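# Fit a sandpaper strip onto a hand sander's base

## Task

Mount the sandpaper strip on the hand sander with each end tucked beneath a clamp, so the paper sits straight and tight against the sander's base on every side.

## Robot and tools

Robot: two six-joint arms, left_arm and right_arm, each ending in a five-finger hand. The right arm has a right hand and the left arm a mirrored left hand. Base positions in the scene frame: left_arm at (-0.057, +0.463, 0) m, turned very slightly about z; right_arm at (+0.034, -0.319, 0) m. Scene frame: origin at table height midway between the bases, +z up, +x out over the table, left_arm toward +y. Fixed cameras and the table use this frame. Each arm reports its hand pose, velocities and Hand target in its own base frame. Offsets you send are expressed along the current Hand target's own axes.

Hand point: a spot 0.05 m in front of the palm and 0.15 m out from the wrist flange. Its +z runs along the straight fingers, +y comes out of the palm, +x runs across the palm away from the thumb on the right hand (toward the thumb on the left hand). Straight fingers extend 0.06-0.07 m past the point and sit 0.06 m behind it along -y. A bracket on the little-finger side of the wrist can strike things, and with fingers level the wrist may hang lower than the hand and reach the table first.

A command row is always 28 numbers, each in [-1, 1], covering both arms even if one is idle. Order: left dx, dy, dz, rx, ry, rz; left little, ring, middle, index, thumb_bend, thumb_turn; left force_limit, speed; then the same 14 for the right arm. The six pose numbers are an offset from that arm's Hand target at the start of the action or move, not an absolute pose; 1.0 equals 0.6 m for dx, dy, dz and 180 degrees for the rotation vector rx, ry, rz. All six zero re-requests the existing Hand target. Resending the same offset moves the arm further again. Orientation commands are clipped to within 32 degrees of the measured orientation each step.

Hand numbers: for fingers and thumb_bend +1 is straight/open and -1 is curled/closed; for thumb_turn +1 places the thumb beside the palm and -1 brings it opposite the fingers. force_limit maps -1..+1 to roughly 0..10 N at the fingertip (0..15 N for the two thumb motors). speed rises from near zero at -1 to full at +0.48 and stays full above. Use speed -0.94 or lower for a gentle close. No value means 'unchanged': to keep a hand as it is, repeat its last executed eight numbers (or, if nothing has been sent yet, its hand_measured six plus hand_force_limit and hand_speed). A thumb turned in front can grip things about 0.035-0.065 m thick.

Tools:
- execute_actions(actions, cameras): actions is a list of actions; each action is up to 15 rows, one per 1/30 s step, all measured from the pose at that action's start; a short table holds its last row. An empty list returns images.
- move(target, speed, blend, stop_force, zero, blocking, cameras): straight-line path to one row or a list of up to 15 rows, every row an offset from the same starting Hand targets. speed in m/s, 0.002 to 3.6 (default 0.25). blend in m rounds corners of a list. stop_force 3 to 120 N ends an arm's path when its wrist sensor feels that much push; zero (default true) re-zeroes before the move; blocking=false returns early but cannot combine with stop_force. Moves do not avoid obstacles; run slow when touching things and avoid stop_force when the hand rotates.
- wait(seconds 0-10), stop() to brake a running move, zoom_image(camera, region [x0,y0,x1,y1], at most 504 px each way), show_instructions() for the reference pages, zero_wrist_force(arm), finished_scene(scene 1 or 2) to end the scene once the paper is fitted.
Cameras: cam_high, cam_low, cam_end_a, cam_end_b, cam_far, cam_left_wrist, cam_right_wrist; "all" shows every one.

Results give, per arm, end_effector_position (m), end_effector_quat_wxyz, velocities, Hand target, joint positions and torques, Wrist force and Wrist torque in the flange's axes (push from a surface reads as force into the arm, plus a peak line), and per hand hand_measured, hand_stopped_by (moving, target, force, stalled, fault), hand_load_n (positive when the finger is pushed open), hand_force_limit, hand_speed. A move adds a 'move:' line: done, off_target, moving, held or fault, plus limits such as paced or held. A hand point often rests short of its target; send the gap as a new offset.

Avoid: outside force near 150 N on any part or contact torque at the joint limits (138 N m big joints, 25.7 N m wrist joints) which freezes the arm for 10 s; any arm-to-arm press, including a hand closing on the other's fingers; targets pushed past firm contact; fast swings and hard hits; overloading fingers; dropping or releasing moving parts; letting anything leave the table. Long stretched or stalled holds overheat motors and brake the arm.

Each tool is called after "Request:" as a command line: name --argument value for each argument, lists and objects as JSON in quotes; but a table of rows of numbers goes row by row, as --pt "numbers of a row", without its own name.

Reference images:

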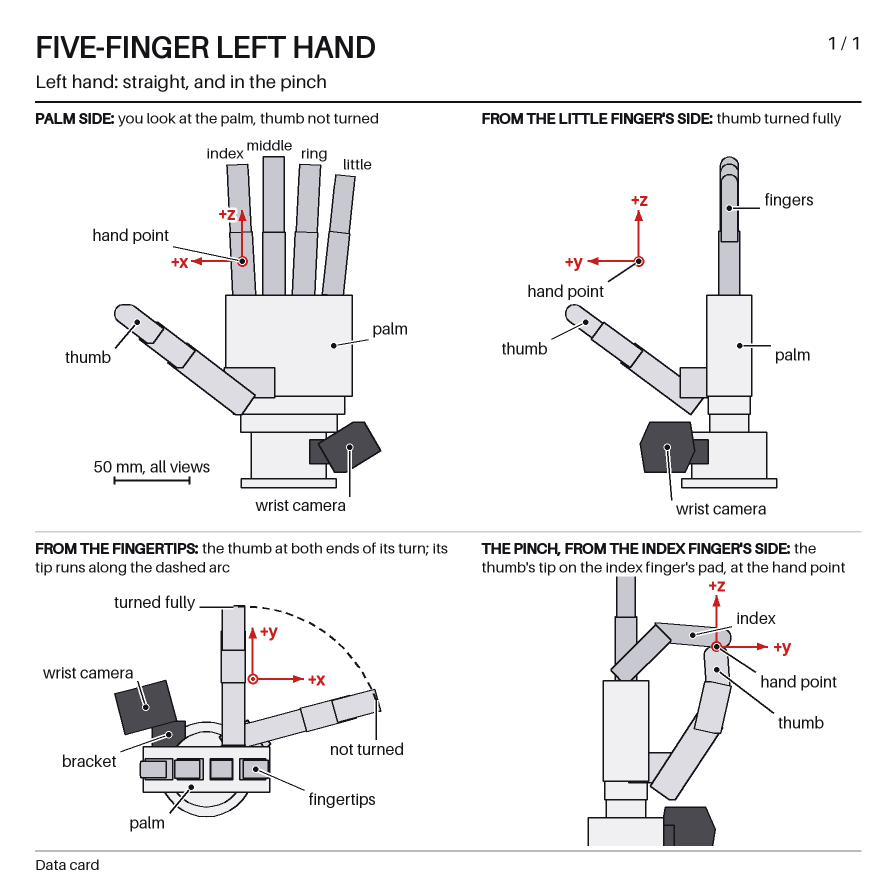

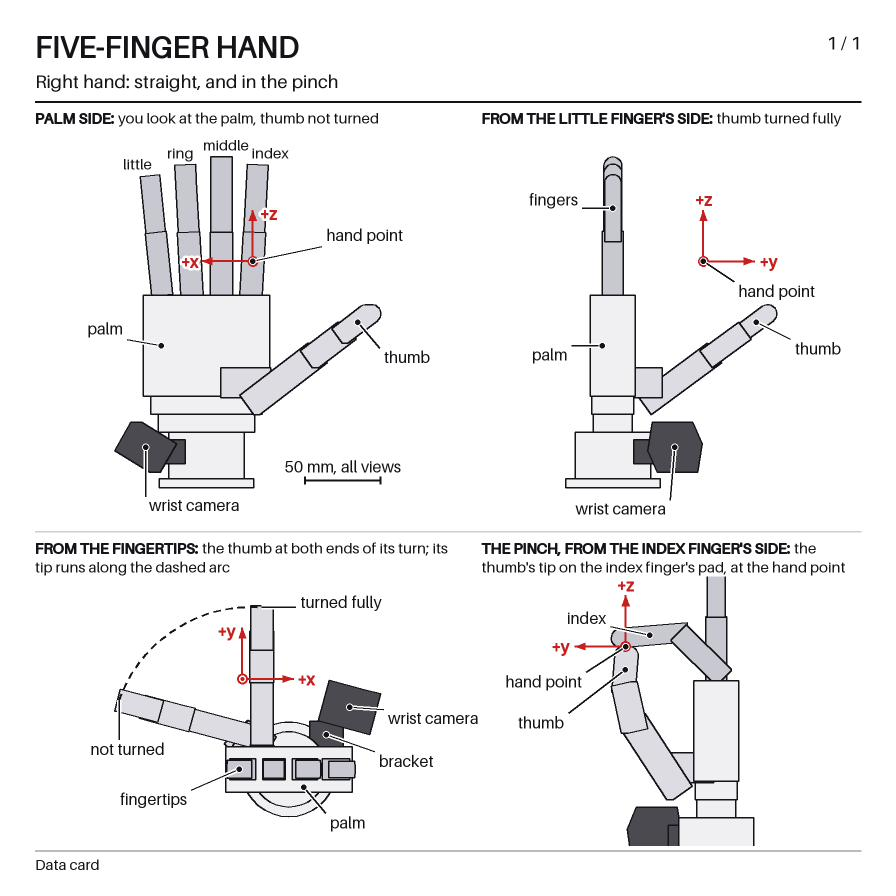

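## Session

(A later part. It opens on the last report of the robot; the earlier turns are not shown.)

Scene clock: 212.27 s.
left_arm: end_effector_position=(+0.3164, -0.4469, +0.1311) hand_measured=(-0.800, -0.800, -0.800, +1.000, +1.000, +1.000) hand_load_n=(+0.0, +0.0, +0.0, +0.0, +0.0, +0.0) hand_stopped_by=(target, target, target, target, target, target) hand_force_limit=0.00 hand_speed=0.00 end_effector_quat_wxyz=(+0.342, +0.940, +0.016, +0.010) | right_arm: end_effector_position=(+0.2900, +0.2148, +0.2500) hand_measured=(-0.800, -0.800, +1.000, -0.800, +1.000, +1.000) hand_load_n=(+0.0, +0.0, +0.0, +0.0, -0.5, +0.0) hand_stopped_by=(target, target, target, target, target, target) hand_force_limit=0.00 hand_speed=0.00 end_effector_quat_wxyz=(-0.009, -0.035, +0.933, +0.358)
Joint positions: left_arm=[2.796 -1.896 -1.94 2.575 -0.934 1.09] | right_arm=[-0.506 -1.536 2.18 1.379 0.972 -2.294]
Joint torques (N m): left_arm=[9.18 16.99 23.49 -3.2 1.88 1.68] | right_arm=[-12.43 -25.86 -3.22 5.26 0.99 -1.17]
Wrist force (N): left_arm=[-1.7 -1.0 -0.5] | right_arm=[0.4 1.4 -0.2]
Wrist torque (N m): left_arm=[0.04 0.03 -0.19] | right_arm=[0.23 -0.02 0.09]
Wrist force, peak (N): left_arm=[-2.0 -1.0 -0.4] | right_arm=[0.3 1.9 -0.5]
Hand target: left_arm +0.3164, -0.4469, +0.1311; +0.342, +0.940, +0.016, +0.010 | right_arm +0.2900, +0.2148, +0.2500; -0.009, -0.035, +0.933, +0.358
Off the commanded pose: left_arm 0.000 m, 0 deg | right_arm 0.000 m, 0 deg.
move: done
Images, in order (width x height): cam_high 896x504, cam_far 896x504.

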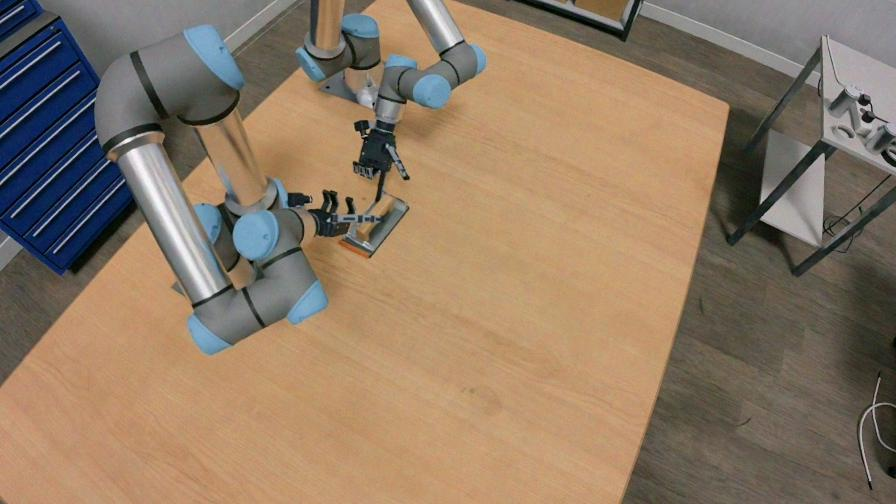

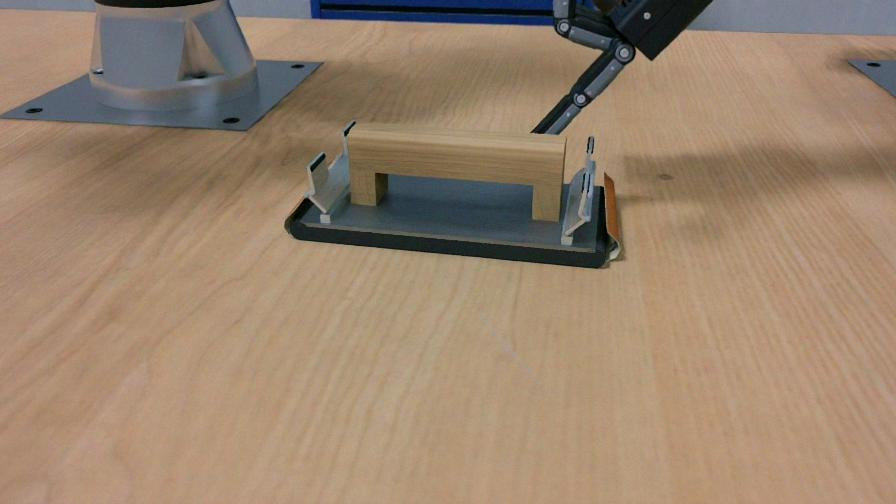

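Request:
move --pt "-0.0083 -0.0002 -0.0002 0 0 0 -0.8 -0.8 -0.8 1 1 1 0 0 0 0 0 0 0 0 -0.8 -0.8 1 -0.8 1 1 0 0" --pt "-0.0078 0.0426 -0.0511 0 0 0 -0.8 -0.8 -0.8 1 1 1 0 0 0 0 0 0 0 0 -0.8 -0.8 1 -0.8 1 1 0 0" --pt "0.0798 0.0446 -0.0485 0 0 0 -0.8 -0.8 -0.8 1 1 1 0 0 0 0 0 0 0 0 -0.8 -0.8 1 -0.8 1 1 0 0" --pt "0.0793 0.0018 0.0024 0 0 0 -0.8 -0.8 -0.8 1 1 1 0 0 0 0 0 0 0 0 -0.8 -0.8 1 -0.8 1 1 0 0" --speed '[0.03,0.06,0.06,0.05]' --blend '[0,0.005,0.005,0]' --cameras '["cam_far","cam_high"]'

Request:
zoom_image --camera "cam_far" --region '[460, 90, 660, 290]'

Request:
zoom_image --camera "cam_high" --region '[310, 150, 450, 280]'

Scene clock: 249.63 s.
left_arm: end_effector_position=(+0.3641, -0.4469, +0.1312) hand_measured=(-0.800, -0.800, -0.800, +1.000, +1.000, +1.000) hand_load_n=(+0.0, +0.0, +0.0, +0.0, +0.0, +0.0) hand_stopped_by=(target, target, target, target, target, target) hand_force_limit=0.00 hand_speed=0.00 end_effector_quat_wxyz=(+0.342, +0.940, +0.016, +0.010) | right_arm: end_effector_position=(+0.2900, +0.2148, +0.2500) hand_measured=(-0.800, -0.800, +1.000, -0.800, +1.000, +1.000) hand_load_n=(+0.0, +0.0, +0.0, +0.0, +0.0, +0.0) hand_stopped_by=(target, target, target, target, target, target) hand_force_limit=0.00 hand_speed=0.00 end_effector_quat_wxyz=(-0.009, -0.035, +0.933, +0.358)
Joint positions: left_arm=[2.838 -1.978 -1.826 2.513 -0.922 1.14] | right_arm=[-0.506 -1.536 2.18 1.379 0.972 -2.294]
Joint torques (N m): left_arm=[-4.39 19.89 5.68 -0.94 2.05 -2.03] | right_arm=[-12.36 -26.87 -2.64 5.23 0.85 -1.18]
Wrist force (N): left_arm=[-0.8 -0.4 0.6] | right_arm=[0.5 1.3 -0.3]
Wrist torque (N m): left_arm=[-0.01 0.16 -0.10] | right_arm=[0.23 -0.03 0.09]
Wrist force, peak (N): left_arm=[-1.9 -1.4 -0.2] | right_arm=[0.8 1.7 -0.4]
Hand target: left_arm +0.3640, -0.4469, +0.1311; +0.342, +0.940, +0.016, +0.010 | right_arm +0.2900, +0.2148, +0.2500; -0.009, -0.035, +0.933, +0.358
Off the commanded pose: left_arm 0.000 m, 0 deg | right_arm 0.000 m, 0 deg.
move: done
Images, in order (width x height): cam_high 896x504, cam_far 896x504.

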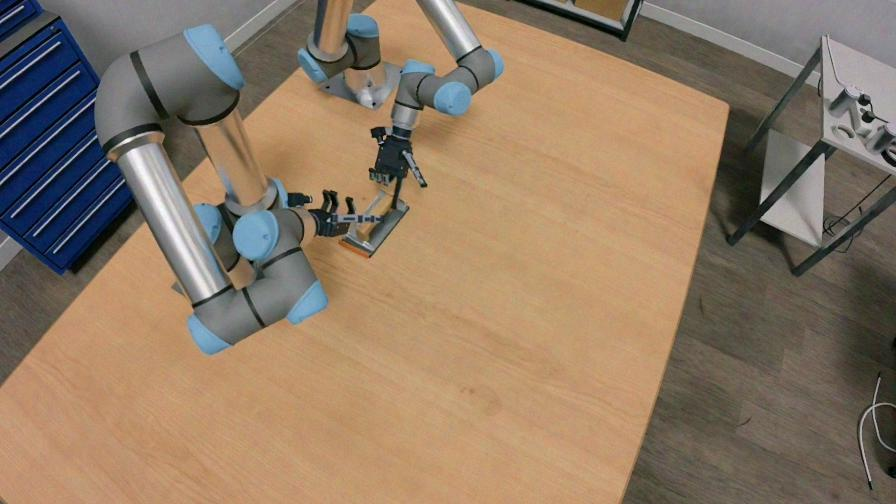

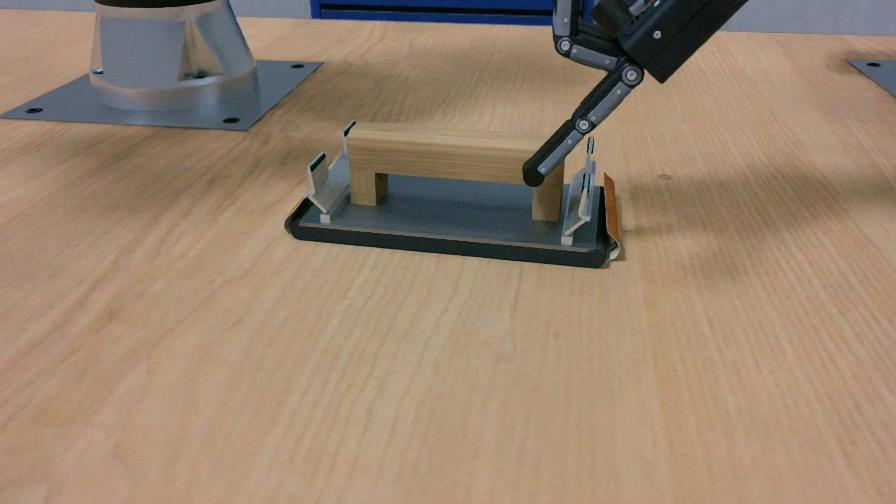

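Scaled by 2.520 from the camera's 896x504 image, which has a finer 1280x720 frame.

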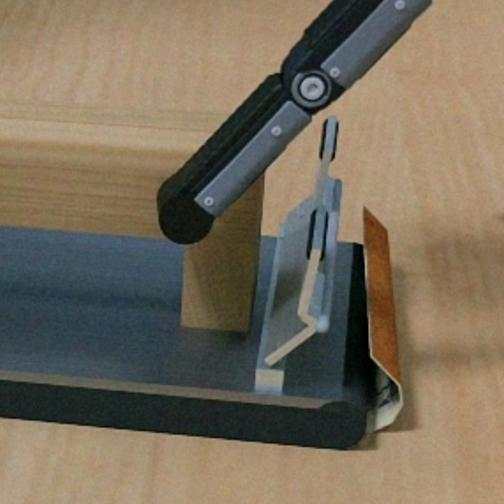

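Scaled by 3.600 from the camera's 896x504 image, which has a finer 1280x720 frame.

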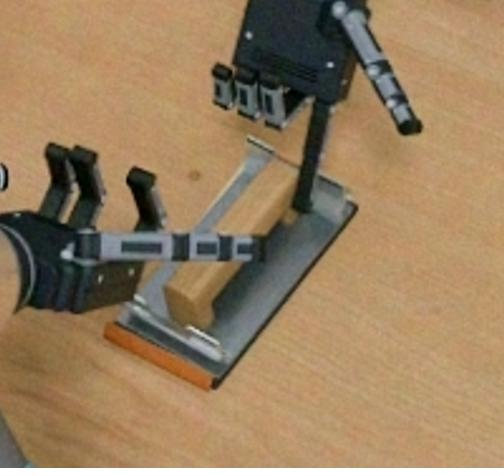

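Request:
move --target '[-0.0167,-0.0004,-0.0005,0,0,0,-0.8,-0.8,-0.8,1,1,1,0,0,0,0,0,0,0,0,-0.8,-0.8,1,-0.8,1,1,0,0]' --speed 0.012 --stop_force 5 --cameras '["cam_far","cam_high"]'

Request:
zoom_image --camera "cam_far" --region '[260, 90, 660, 290]'

Request:
zoom_image --camera "cam_far" --region '[550, 150, 650, 280]'

Scene clock: 261.53 s.
left_arm: end_effector_position=(+0.3540, -0.4469, +0.1311) hand_measured=(-0.800, -0.800, -0.800, +1.000, +1.000, +1.000) hand_load_n=(+0.0, +0.0, +0.0, +0.0, +0.0, +0.0) hand_stopped_by=(target, target, target, target, target, target) hand_force_limit=0.00 hand_speed=0.00 end_effector_quat_wxyz=(+0.342, +0.940, +0.016, +0.010) | right_arm: end_effector_position=(+0.2900, +0.2148, +0.2500) hand_measured=(-0.800, -0.800, +1.000, -0.800, +1.000, +1.000) hand_load_n=(+0.0, +0.0, +0.0, +0.0, +0.0, +0.0) hand_stopped_by=(target, target, target, target, target, target) hand_force_limit=0.00 hand_speed=0.00 end_effector_quat_wxyz=(-0.009, -0.035, +0.933, +0.358)
Joint positions: left_arm=[2.83 -1.961 -1.851 2.527 -0.924 1.13] | right_arm=[-0.506 -1.536 2.18 1.379 0.972 -2.294]
Joint torques (N m): left_arm=[-7.05 34.88 3.66 -0.88 -0.26 -2] | right_arm=[-12.71 -26.43 -3.03 5.18 0.81 -1.27]
Wrist force (N): left_arm=[0.5 -0.6 0.1] | right_arm=[0.4 1.3 -0.4]
Wrist torque (N m): left_arm=[0.05 0.22 0.07] | right_arm=[0.24 -0.03 0.09]
Wrist force, peak (N): left_arm=[-0.7 -0.5 0.8] | right_arm=[0.5 1.9 -0.3]
Hand target: left_arm +0.3540, -0.4469, +0.1311; +0.342, +0.940, +0.016, +0.010 | right_arm +0.2900, +0.2148, +0.2500; -0.009, -0.035, +0.933, +0.358
Off the commanded pose: left_arm 0.000 m, 0 deg | right_arm 0.000 m, 0 deg.
move: done
Images, in order (width x height): cam_high 896x504, cam_far 896x504.

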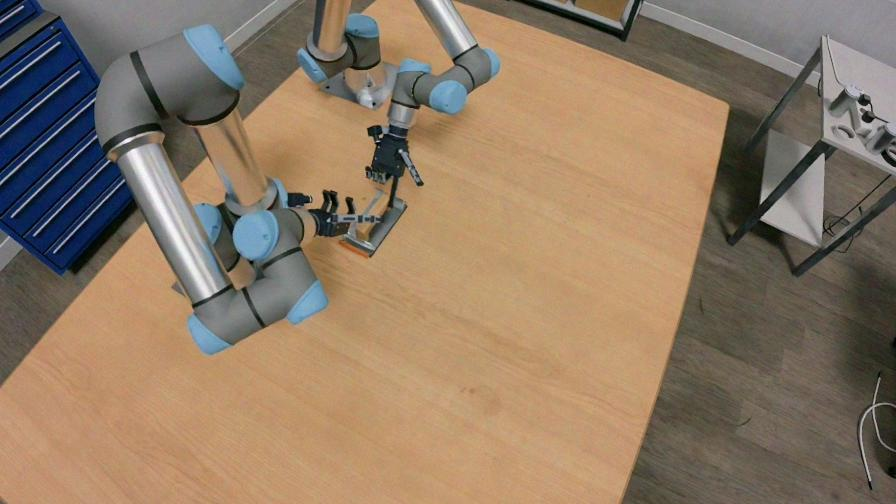

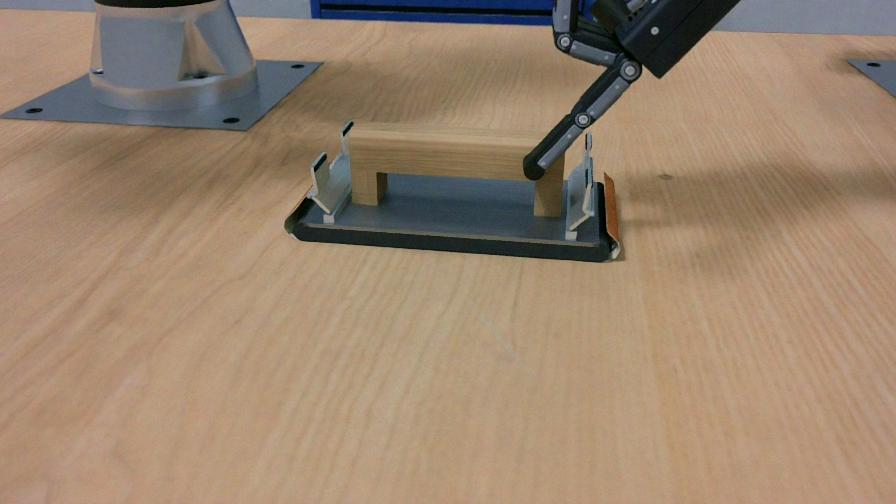

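Scaled by 1.260 from the camera's 896x504 image, which has a finer 1280x720 frame.

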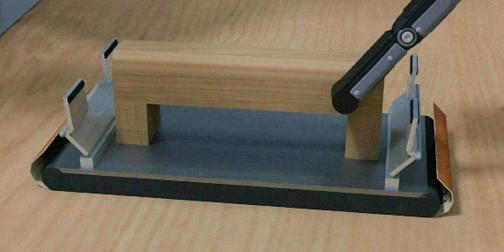

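Scaled by 3.877 from the camera's 896x504 image, which has a finer 1280x720 frame.

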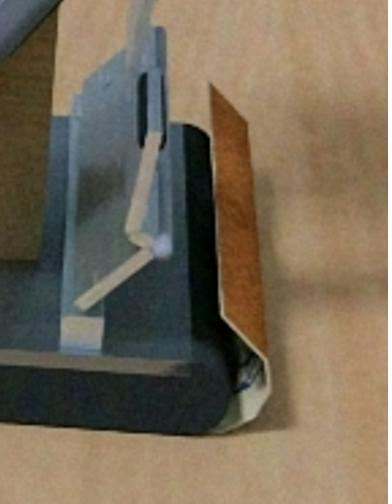

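Request:
wait --seconds 0 --cameras '["cam_end_a","cam_end_b"]'

Request:
zoom_image --camera "cam_end_a" --region '[360, 240, 560, 420]'

Request:
zoom_image --camera "cam_end_b" --region '[350, 220, 550, 420]'

Scene clock: 273.93 s.
left_arm: end_effector_position=(+0.3540, -0.4469, +0.1311) hand_measured=(-0.800, -0.800, -0.800, +1.000, +1.000, +1.000) hand_load_n=(+0.0, +0.0, +0.0, +0.0, +0.0, +0.0) hand_stopped_by=(target, target, target, target, target, target) hand_force_limit=0.00 hand_speed=0.00 end_effector_quat_wxyz=(+0.342, +0.940, +0.016, +0.010) | right_arm: end_effector_position=(+0.2900, +0.2148, +0.2500) hand_measured=(-0.800, -0.800, +1.000, -0.800, +1.000, +1.000) hand_load_n=(+0.0, +0.0, +0.0, +0.0, +0.0, +0.0) hand_stopped_by=(target, target, target, target, target, target) hand_force_limit=0.00 hand_speed=0.00 end_effector_quat_wxyz=(-0.009, -0.035, +0.933, +0.358)
Joint positions: left_arm=[2.83 -1.961 -1.851 2.527 -0.924 1.13] | right_arm=[-0.506 -1.536 2.18 1.379 0.972 -2.294]
Joint torques (N m): left_arm=[-7.13 34.56 3.22 -0.97 -0.3 -2.13] | right_arm=[-11.91 -26.31 -3.39 5.2 0.84 -1.21]
Wrist force (N): left_arm=[0.4 -0.8 0.0] | right_arm=[0.2 1.7 0.0]
Wrist torque (N m): left_arm=[0.01 0.23 0.07] | right_arm=[0.27 0.01 0.09]
Wrist force, peak (N): left_arm=[0.6 -1.0 0.0] | right_arm=[0.5 1.7 -0.6]
Hand target: left_arm +0.3540, -0.4469, +0.1311; +0.342, +0.940, +0.016, +0.010 | right_arm +0.2900, +0.2148, +0.2500; -0.009, -0.035, +0.933, +0.358
Off the commanded pose: left_arm 0.000 m, 0 deg | right_arm 0.000 m, 0 deg.
Images, in order (width x height): cam_end_a 896x504, cam_end_b 896x504.

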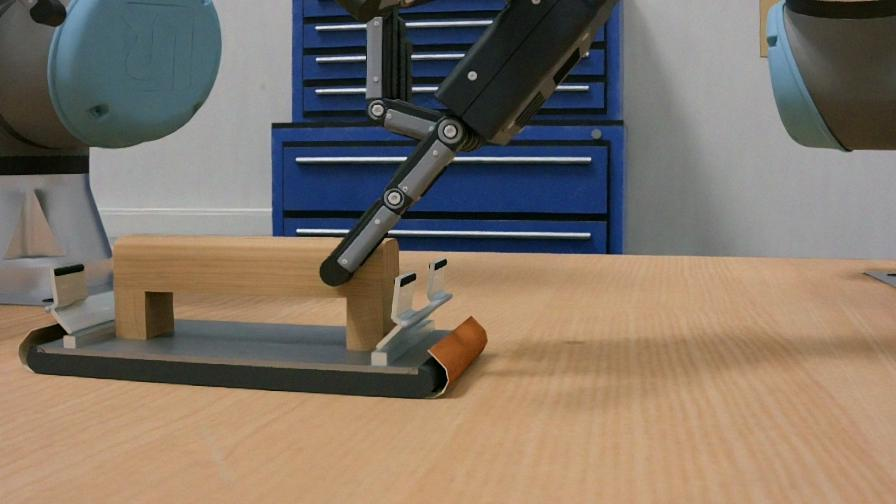

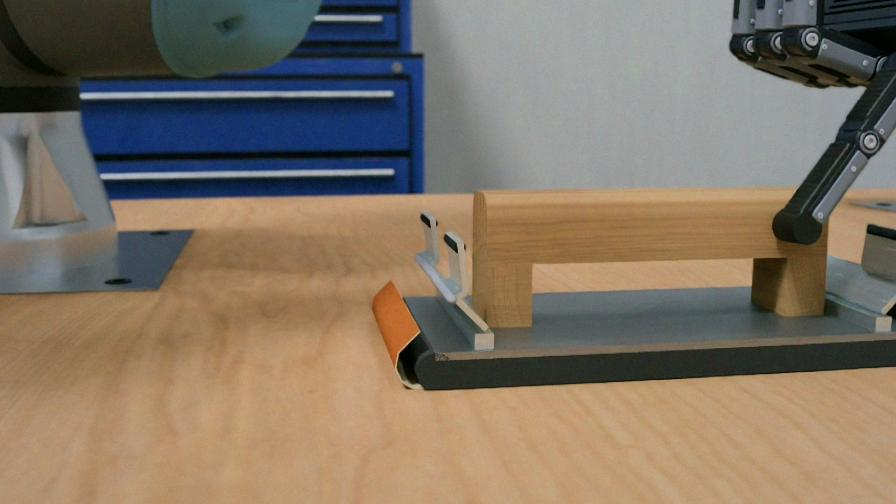

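Scaled by 2.520 from the camera's 896x504 image, which has a finer 1280x720 frame.

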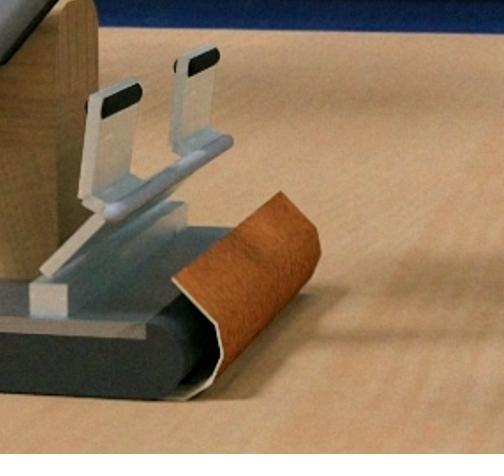

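Scaled by 2.520 from the camera's 896x504 image, which has a finer 1280x720 frame.

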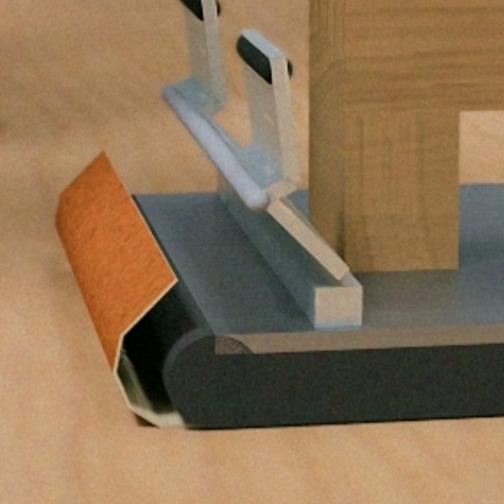

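Request:
wait --seconds 0 --cameras '["cam_high","cam_far"]'

Request:
zoom_image --camera "cam_high" --region '[325, 215, 385, 265]'

Request:
zoom_image --camera "cam_high" --region '[365, 170, 425, 220]'

Request:
zoom_image --camera "cam_far" --region '[270, 160, 370, 260]'

Scene clock: 284.93 s.
left_arm: end_effector_position=(+0.3540, -0.4469, +0.1311) hand_measured=(-0.800, -0.800, -0.800, +1.000, +1.000, +1.000) hand_load_n=(+0.0, +0.0, +0.0, +0.0, +0.0, +0.0) hand_stopped_by=(target, target, target, target, target, target) hand_force_limit=0.00 hand_speed=0.00 end_effector_quat_wxyz=(+0.342, +0.940, +0.016, +0.010) | right_arm: end_effector_position=(+0.2900, +0.2148, +0.2500) hand_measured=(-0.800, -0.800, +1.000, -0.800, +1.000, +1.000) hand_load_n=(+0.0, +0.0, +0.0, +0.0, +0.0, +0.0) hand_stopped_by=(target, target, target, target, target, target) hand_force_limit=0.00 hand_speed=0.00 end_effector_quat_wxyz=(-0.009, -0.035, +0.933, +0.358)
Joint positions: left_arm=[2.83 -1.961 -1.851 2.527 -0.924 1.13] | right_arm=[-0.506 -1.536 2.18 1.379 0.972 -2.294]
Joint torques (N m): left_arm=[-7.19 34.99 3.63 -0.86 -0.36 -1.93] | right_arm=[-12.22 -26.42 -3.71 5.17 0.77 -1.25]
Wrist force (N): left_arm=[0.4 -0.7 0.1] | right_arm=[0.6 1.3 -0.2]
Wrist torque (N m): left_arm=[0.05 0.22 0.06] | right_arm=[0.22 -0.05 0.09]
Wrist force, peak (N): left_arm=[0.6 -0.9 0.3] | right_arm=[0.2 1.8 -0.3]
Hand target: left_arm +0.3540, -0.4469, +0.1311; +0.342, +0.940, +0.016, +0.010 | right_arm +0.2900, +0.2148, +0.2500; -0.009, -0.035, +0.933, +0.358
Off the commanded pose: left_arm 0.000 m, 0 deg | right_arm 0.000 m, 0 deg.
Images, in order (width x height): cam_high 896x504, cam_far 896x504.

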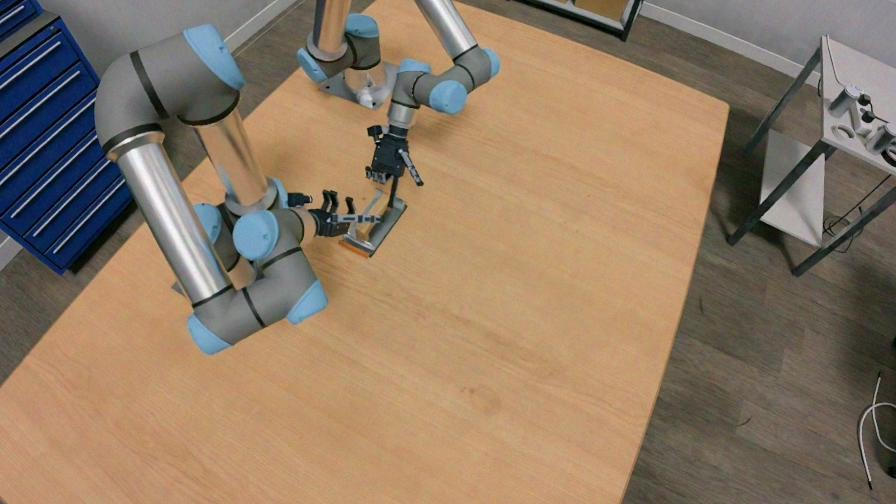

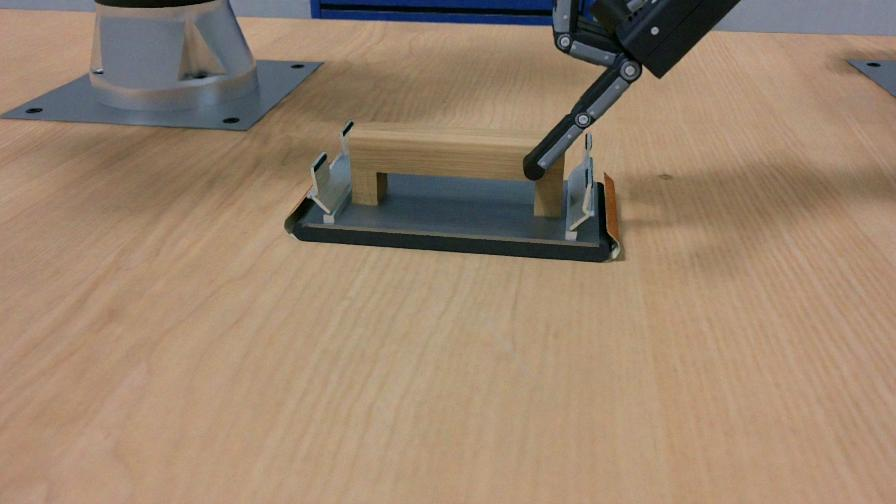

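Scaled by 8.400 from the camera's 896x504 image, which has a finer 1280x720 frame.

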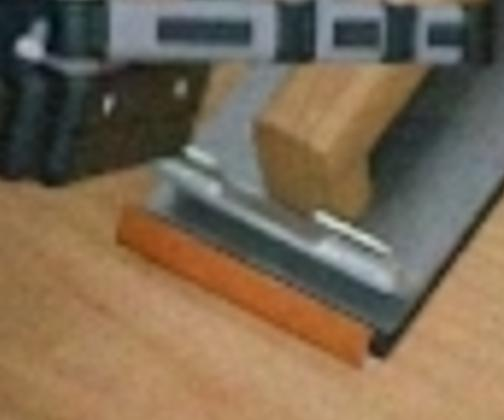

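Scaled by 8.400 from the camera's 896x504 image, which has a finer 1280x720 frame.

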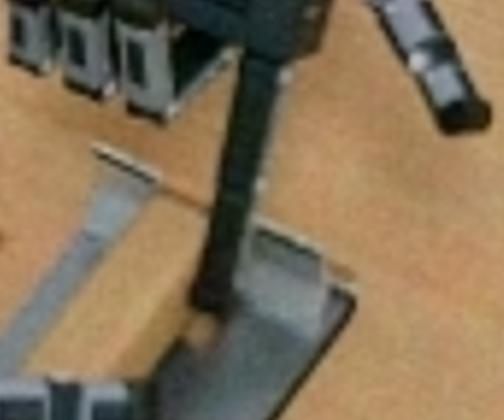

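Scaled by 5.040 from the camera's 896x504 image, which has a finer 1280x720 frame.

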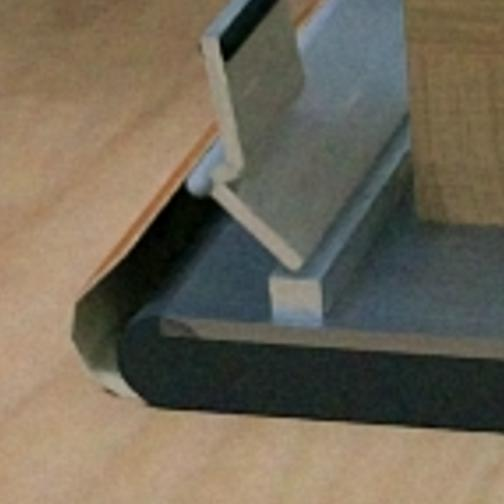

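Request:
move --pt "0.0083 0.0002 0.0002 0 0 0 -0.8 -0.8 -0.8 1 1 1 0 0 0 0 0 0 0 0 -0.8 -0.8 1 -0.8 1 1 0 0" --pt "0.0056 0.0562 0.0473 0 0 0 -0.8 -0.8 -0.8 1 1 1 0 0 0 0 0 0 0 0 -0.8 -0.8 1 -0.8 1 1 0 0" --pt "-0.0072 0.0559 0.0469 0 0 0 -0.8 -0.8 -0.8 1 1 1 0 0 0 0 0 0 0 0 -0.8 -0.8 1 -0.8 1 1 0 0" --speed '[0.02,0.05,0.012]' --cameras '["cam_far","cam_end_a","cam_end_b"]'

Request:
zoom_image --camera "cam_far" --region '[270, 160, 370, 260]'

Request:
zoom_image --camera "cam_far" --region '[550, 180, 650, 280]'

Scene clock: 306.33 s.
left_arm: end_effector_position=(+0.3514, -0.4908, +0.1311) hand_measured=(-0.800, -0.800, -0.800, +1.000, +1.000, +1.000) hand_load_n=(+0.0, +0.0, +0.0, +0.0, +0.0, +0.0) hand_stopped_by=(target, target, target, target, target, target) hand_force_limit=0.00 hand_speed=0.00 end_effector_quat_wxyz=(+0.342, +0.940, +0.016, +0.010) | right_arm: end_effector_position=(+0.2900, +0.2148, +0.2500) hand_measured=(-0.800, -0.800, +1.000, -0.800, +1.000, +1.000) hand_load_n=(+0.0, +0.0, +0.0, +0.5, +0.0, +0.0) hand_stopped_by=(target, target, target, target, target, target) hand_force_limit=0.00 hand_speed=0.00 end_effector_quat_wxyz=(-0.009, -0.035, +0.933, +0.358)
Joint positions: left_arm=[2.722 -2 -1.769 2.558 -0.959 1.003] | right_arm=[-0.506 -1.536 2.18 1.379 0.972 -2.294]
Joint torques (N m): left_arm=[-6.94 36.33 4.01 -0.99 -0.33 -1.87] | right_arm=[-12.43 -26.44 -3.57 5.13 0.7 -1.25]
Wrist force (N): left_arm=[1.1 -0.8 0.3] | right_arm=[0.3 1.4 -0.2]
Wrist torque (N m): left_arm=[0.02 0.20 0.11] | right_arm=[0.24 -0.01 0.08]
Wrist force, peak (N): left_arm=[1.4 -0.9 0.5] | right_arm=[0.6 1.6 -0.7]
Hand target: left_arm +0.3513, -0.4908, +0.1311; +0.342, +0.940, +0.016, +0.010 | right_arm +0.2900, +0.2148, +0.2500; -0.009, -0.035, +0.933, +0.358
Off the commanded pose: left_arm 0.000 m, 0 deg | right_arm 0.000 m, 0 deg.
move: done
Images, in order (width x height): cam_end_a 896x504, cam_end_b 896x504, cam_far 896x504.

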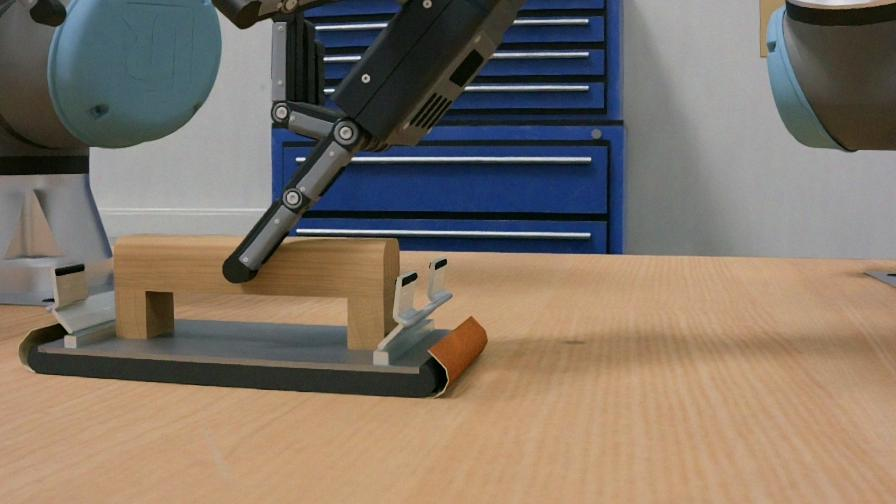

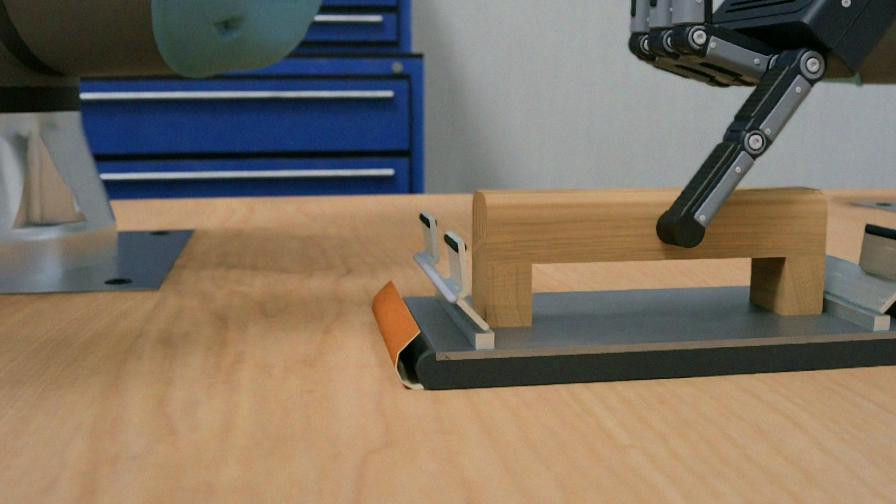

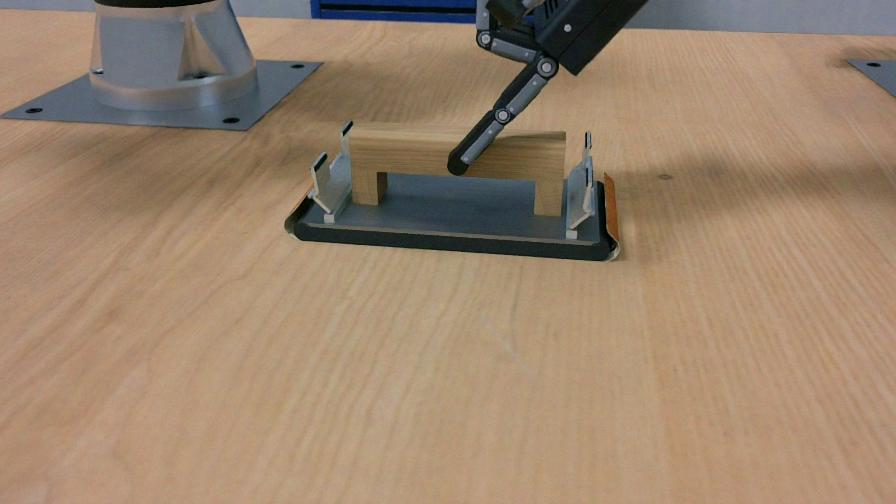

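Scaled by 5.040 from the camera's 896x504 image, which has a finer 1280x720 frame.

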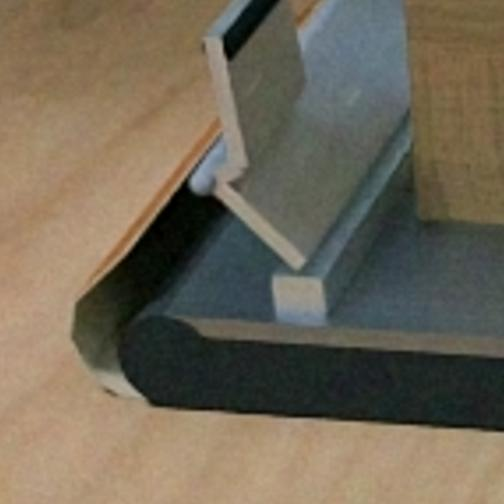

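Scaled by 5.040 from the camera's 896x504 image, which has a finer 1280x720 frame.

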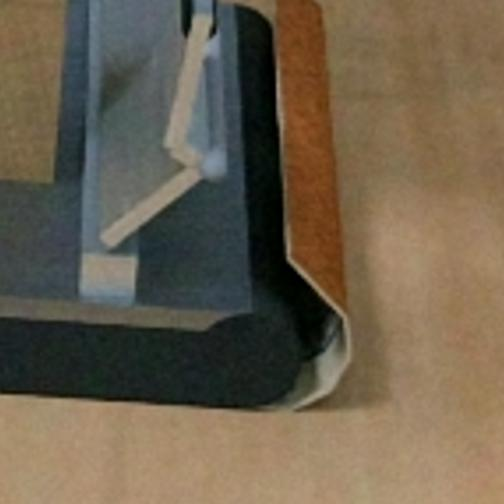

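Request:
move --target '[0,0,0,0,0,0,-0.8,-0.8,-0.8,1,1,1,0,0,0.0414,-0.1914,0.1188,0,0,0,-0.8,-0.8,1,-0.8,1,1,0,0]' --speed 0.1 --cameras '["cam_far","cam_end_b","cam_high"]'

Request:
zoom_image --camera "cam_high" --region '[310, 150, 450, 280]'

Scene clock: 349.63 s.
left_arm: end_effector_position=(+0.3513, -0.4908, +0.1311) hand_measured=(-0.800, -0.800, -0.800, +1.000, +1.000, +1.000) hand_load_n=(+0.0, +0.0, +0.0, +0.0, -0.5, +0.0) hand_stopped_by=(target, target, target, target, target, target) hand_force_limit=0.00 hand_speed=0.00 end_effector_quat_wxyz=(+0.342, +0.940, +0.016, +0.010) | right_arm: end_effector_position=(+0.2690, +0.1755, +0.1201) hand_measured=(-0.800, -0.800, +1.000, -0.800, +1.000, +1.000) hand_load_n=(+0.0, +0.0, +0.0, +0.0, +0.0, +0.0) hand_stopped_by=(target, target, target, target, target, target) hand_force_limit=0.00 hand_speed=0.00 end_effector_quat_wxyz=(-0.009, -0.035, +0.933, +0.358) end_effector_velocity=(+0.000, +0.000, -0.001) end_effector_angular_velocity=(+0.001, +0.001, +0.000)
Joint positions: left_arm=[2.722 -1.999 -1.769 2.558 -0.959 1.003] | right_arm=[-0.7 -1.254 2.376 1.005 1.066 -2.494]
Joint velocities: left_arm=[within noise] | right_arm=[-0.001 0.005 -0.001 -0.002 0 -0.001]
Joint torques (N m): left_arm=[-7.55 37.75 3.39 -0.72 -0.26 -2.12] | right_arm=[-12.22 -7.8 5.43 0.76 1.39 -1.27]
Wrist force (N): left_arm=[1.3 -0.9 0.5] | right_arm=[0.7 1.2 -0.2]
Wrist torque (N m): left_arm=[0.01 0.17 0.13] | right_arm=[0.18 -0.09 0.15]
Wrist force, peak (N): left_arm=[1.2 -1.1 0.6] | right_arm=[0.0 2.0 -0.5]
Hand target: left_arm +0.3513, -0.4908, +0.1311; +0.342, +0.940, +0.016, +0.010 | right_arm +0.2690, +0.1755, +0.1200; -0.009, -0.035, +0.933, +0.358
Off the commanded pose: left_arm 0.000 m, 0 deg | right_arm 0.000 m, 0 deg.
move: done
Images, in order (width x height): cam_high 896x504, cam_end_b 896x504, cam_far 896x504.

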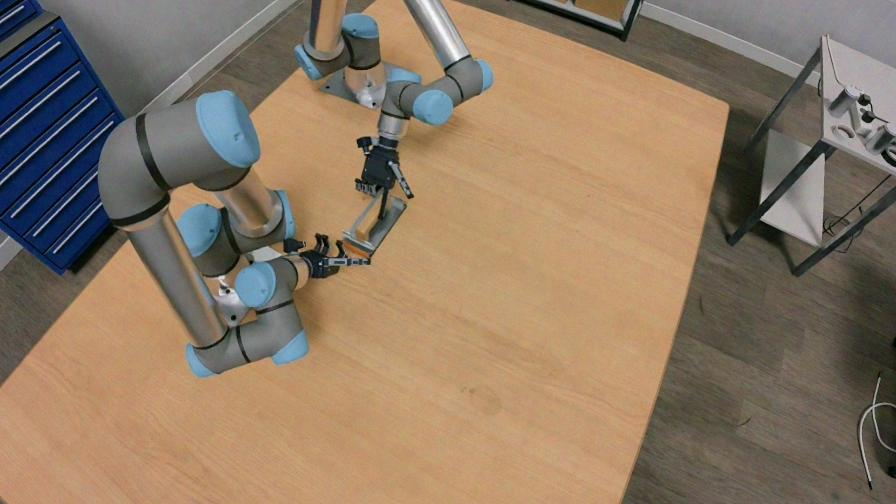

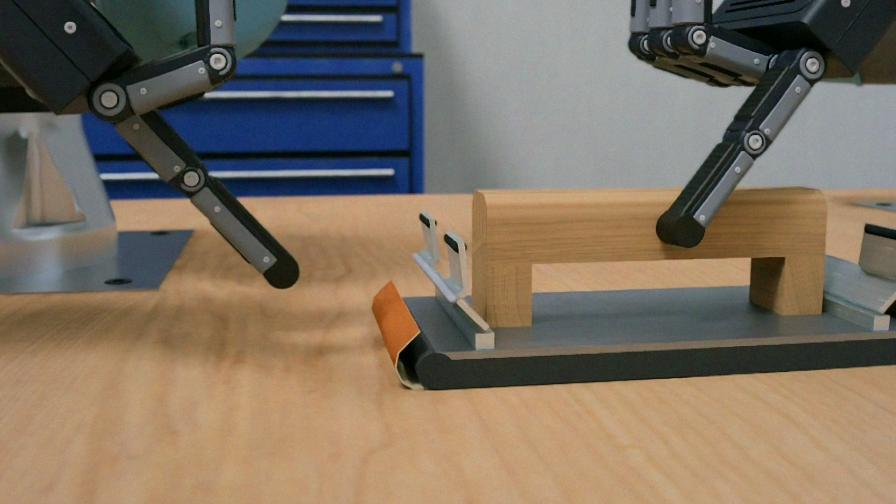

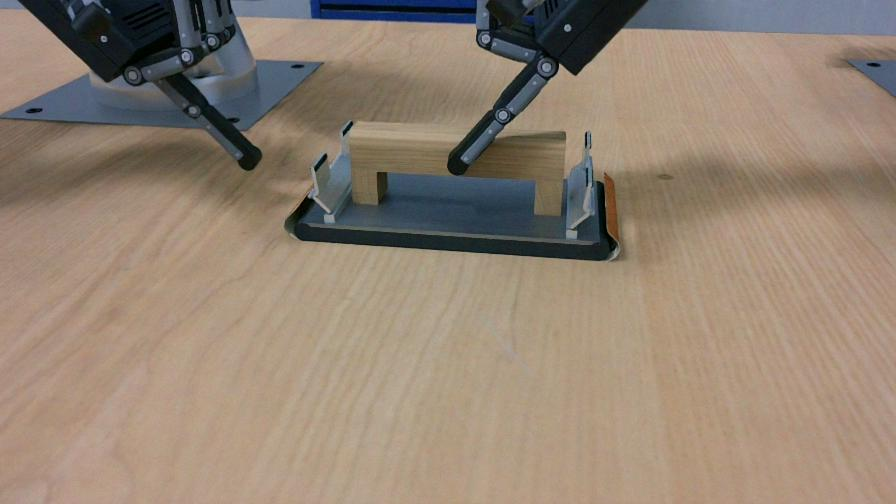

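Scaled by 3.600 from the camera's 896x504 image, which has a finer 1280x720 frame.

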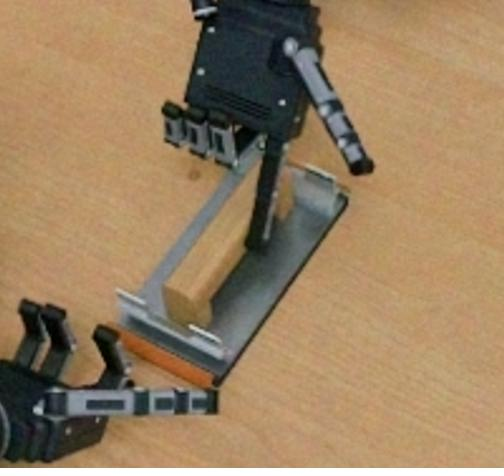

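Request:
move --target '[0,0,0,0,0,0,-0.8,-0.8,-0.8,1,1,1,0,0,0.0003,-0.0273,0.0304,0,0,0,-0.8,-0.8,1,-0.8,1,1,0,0]' --speed 0.03 --stop_force 3 --cameras '["cam_far","cam_end_b"]'

Request:
zoom_image --camera "cam_end_b" --region '[250, 250, 500, 420]'

Scene clock: 356.17 s.
left_arm: end_effector_position=(+0.3513, -0.4908, +0.1311) hand_measured=(-0.800, -0.800, -0.800, +1.000, +1.000, +1.000) hand_load_n=(+0.0, +0.0, +0.0, +0.0, +0.0, +0.0) hand_stopped_by=(target, target, target, target, target, target) hand_force_limit=0.00 hand_speed=0.00 end_effector_quat_wxyz=(+0.342, +0.940, +0.016, +0.010) | right_arm: end_effector_position=(+0.2690, +0.1755, +0.0955) hand_measured=(-0.800, -0.800, +1.000, -0.800, +1.000, +1.000) hand_load_n=(+0.5, +0.0, +0.0, +0.5, +0.0, +0.0) hand_stopped_by=(target, target, target, target, target, target) hand_force_limit=0.00 hand_speed=0.00 end_effector_quat_wxyz=(-0.009, -0.035, +0.933, +0.358)
Joint positions: left_arm=[2.722 -1.999 -1.769 2.558 -0.959 1.003] | right_arm=[-0.7 -1.176 2.384 0.92 1.066 -2.494]
Joint torques (N m): left_arm=[-8.16 36.82 4.21 -0.84 -0.09 -1.91] | right_arm=[12.17 -8.4 6.14 0.6 -2.51 1.42]
Wrist force (N): left_arm=[1.1 -1.0 0.4] | right_arm=[1.0 1.4 0.1]
Wrist torque (N m): left_arm=[0.01 0.20 0.12] | right_arm=[0.21 -0.15 0.17]
Wrist force, peak (N): left_arm=[1.4 -1.0 0.5] | right_arm=[0.9 1.9 0.3]
Hand target: left_arm +0.3513, -0.4908, +0.1311; +0.342, +0.940, +0.016, +0.010 | right_arm +0.2690, +0.1755, +0.0955; -0.009, -0.035, +0.933, +0.358
Off the commanded pose: left_arm 0.000 m, 0 deg | right_arm 0.000 m, 0 deg.
move: done
Images, in order (width x height): cam_end_b 896x504, cam_far 896x504.

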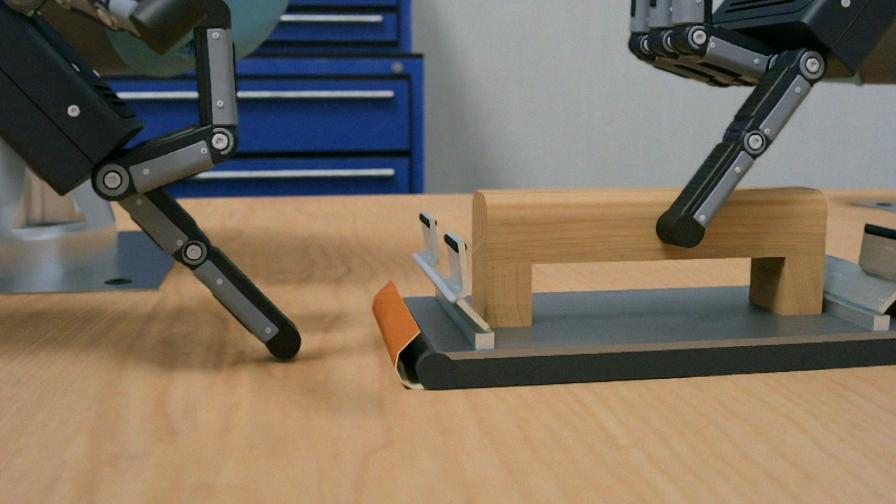

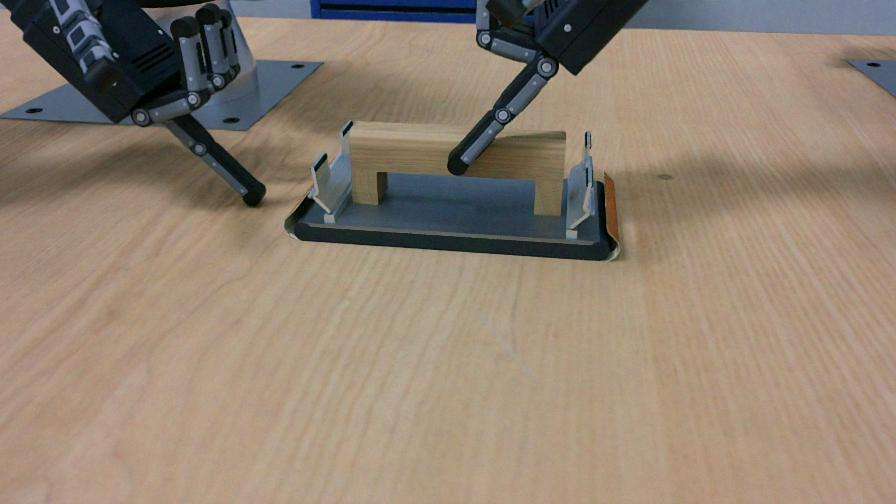

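Scaled by 2.016 from the camera's 896x504 image, which has a finer 1280x720 frame.

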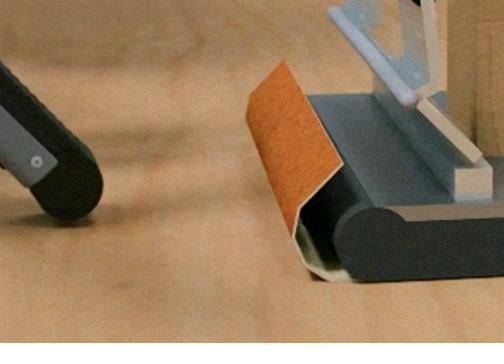

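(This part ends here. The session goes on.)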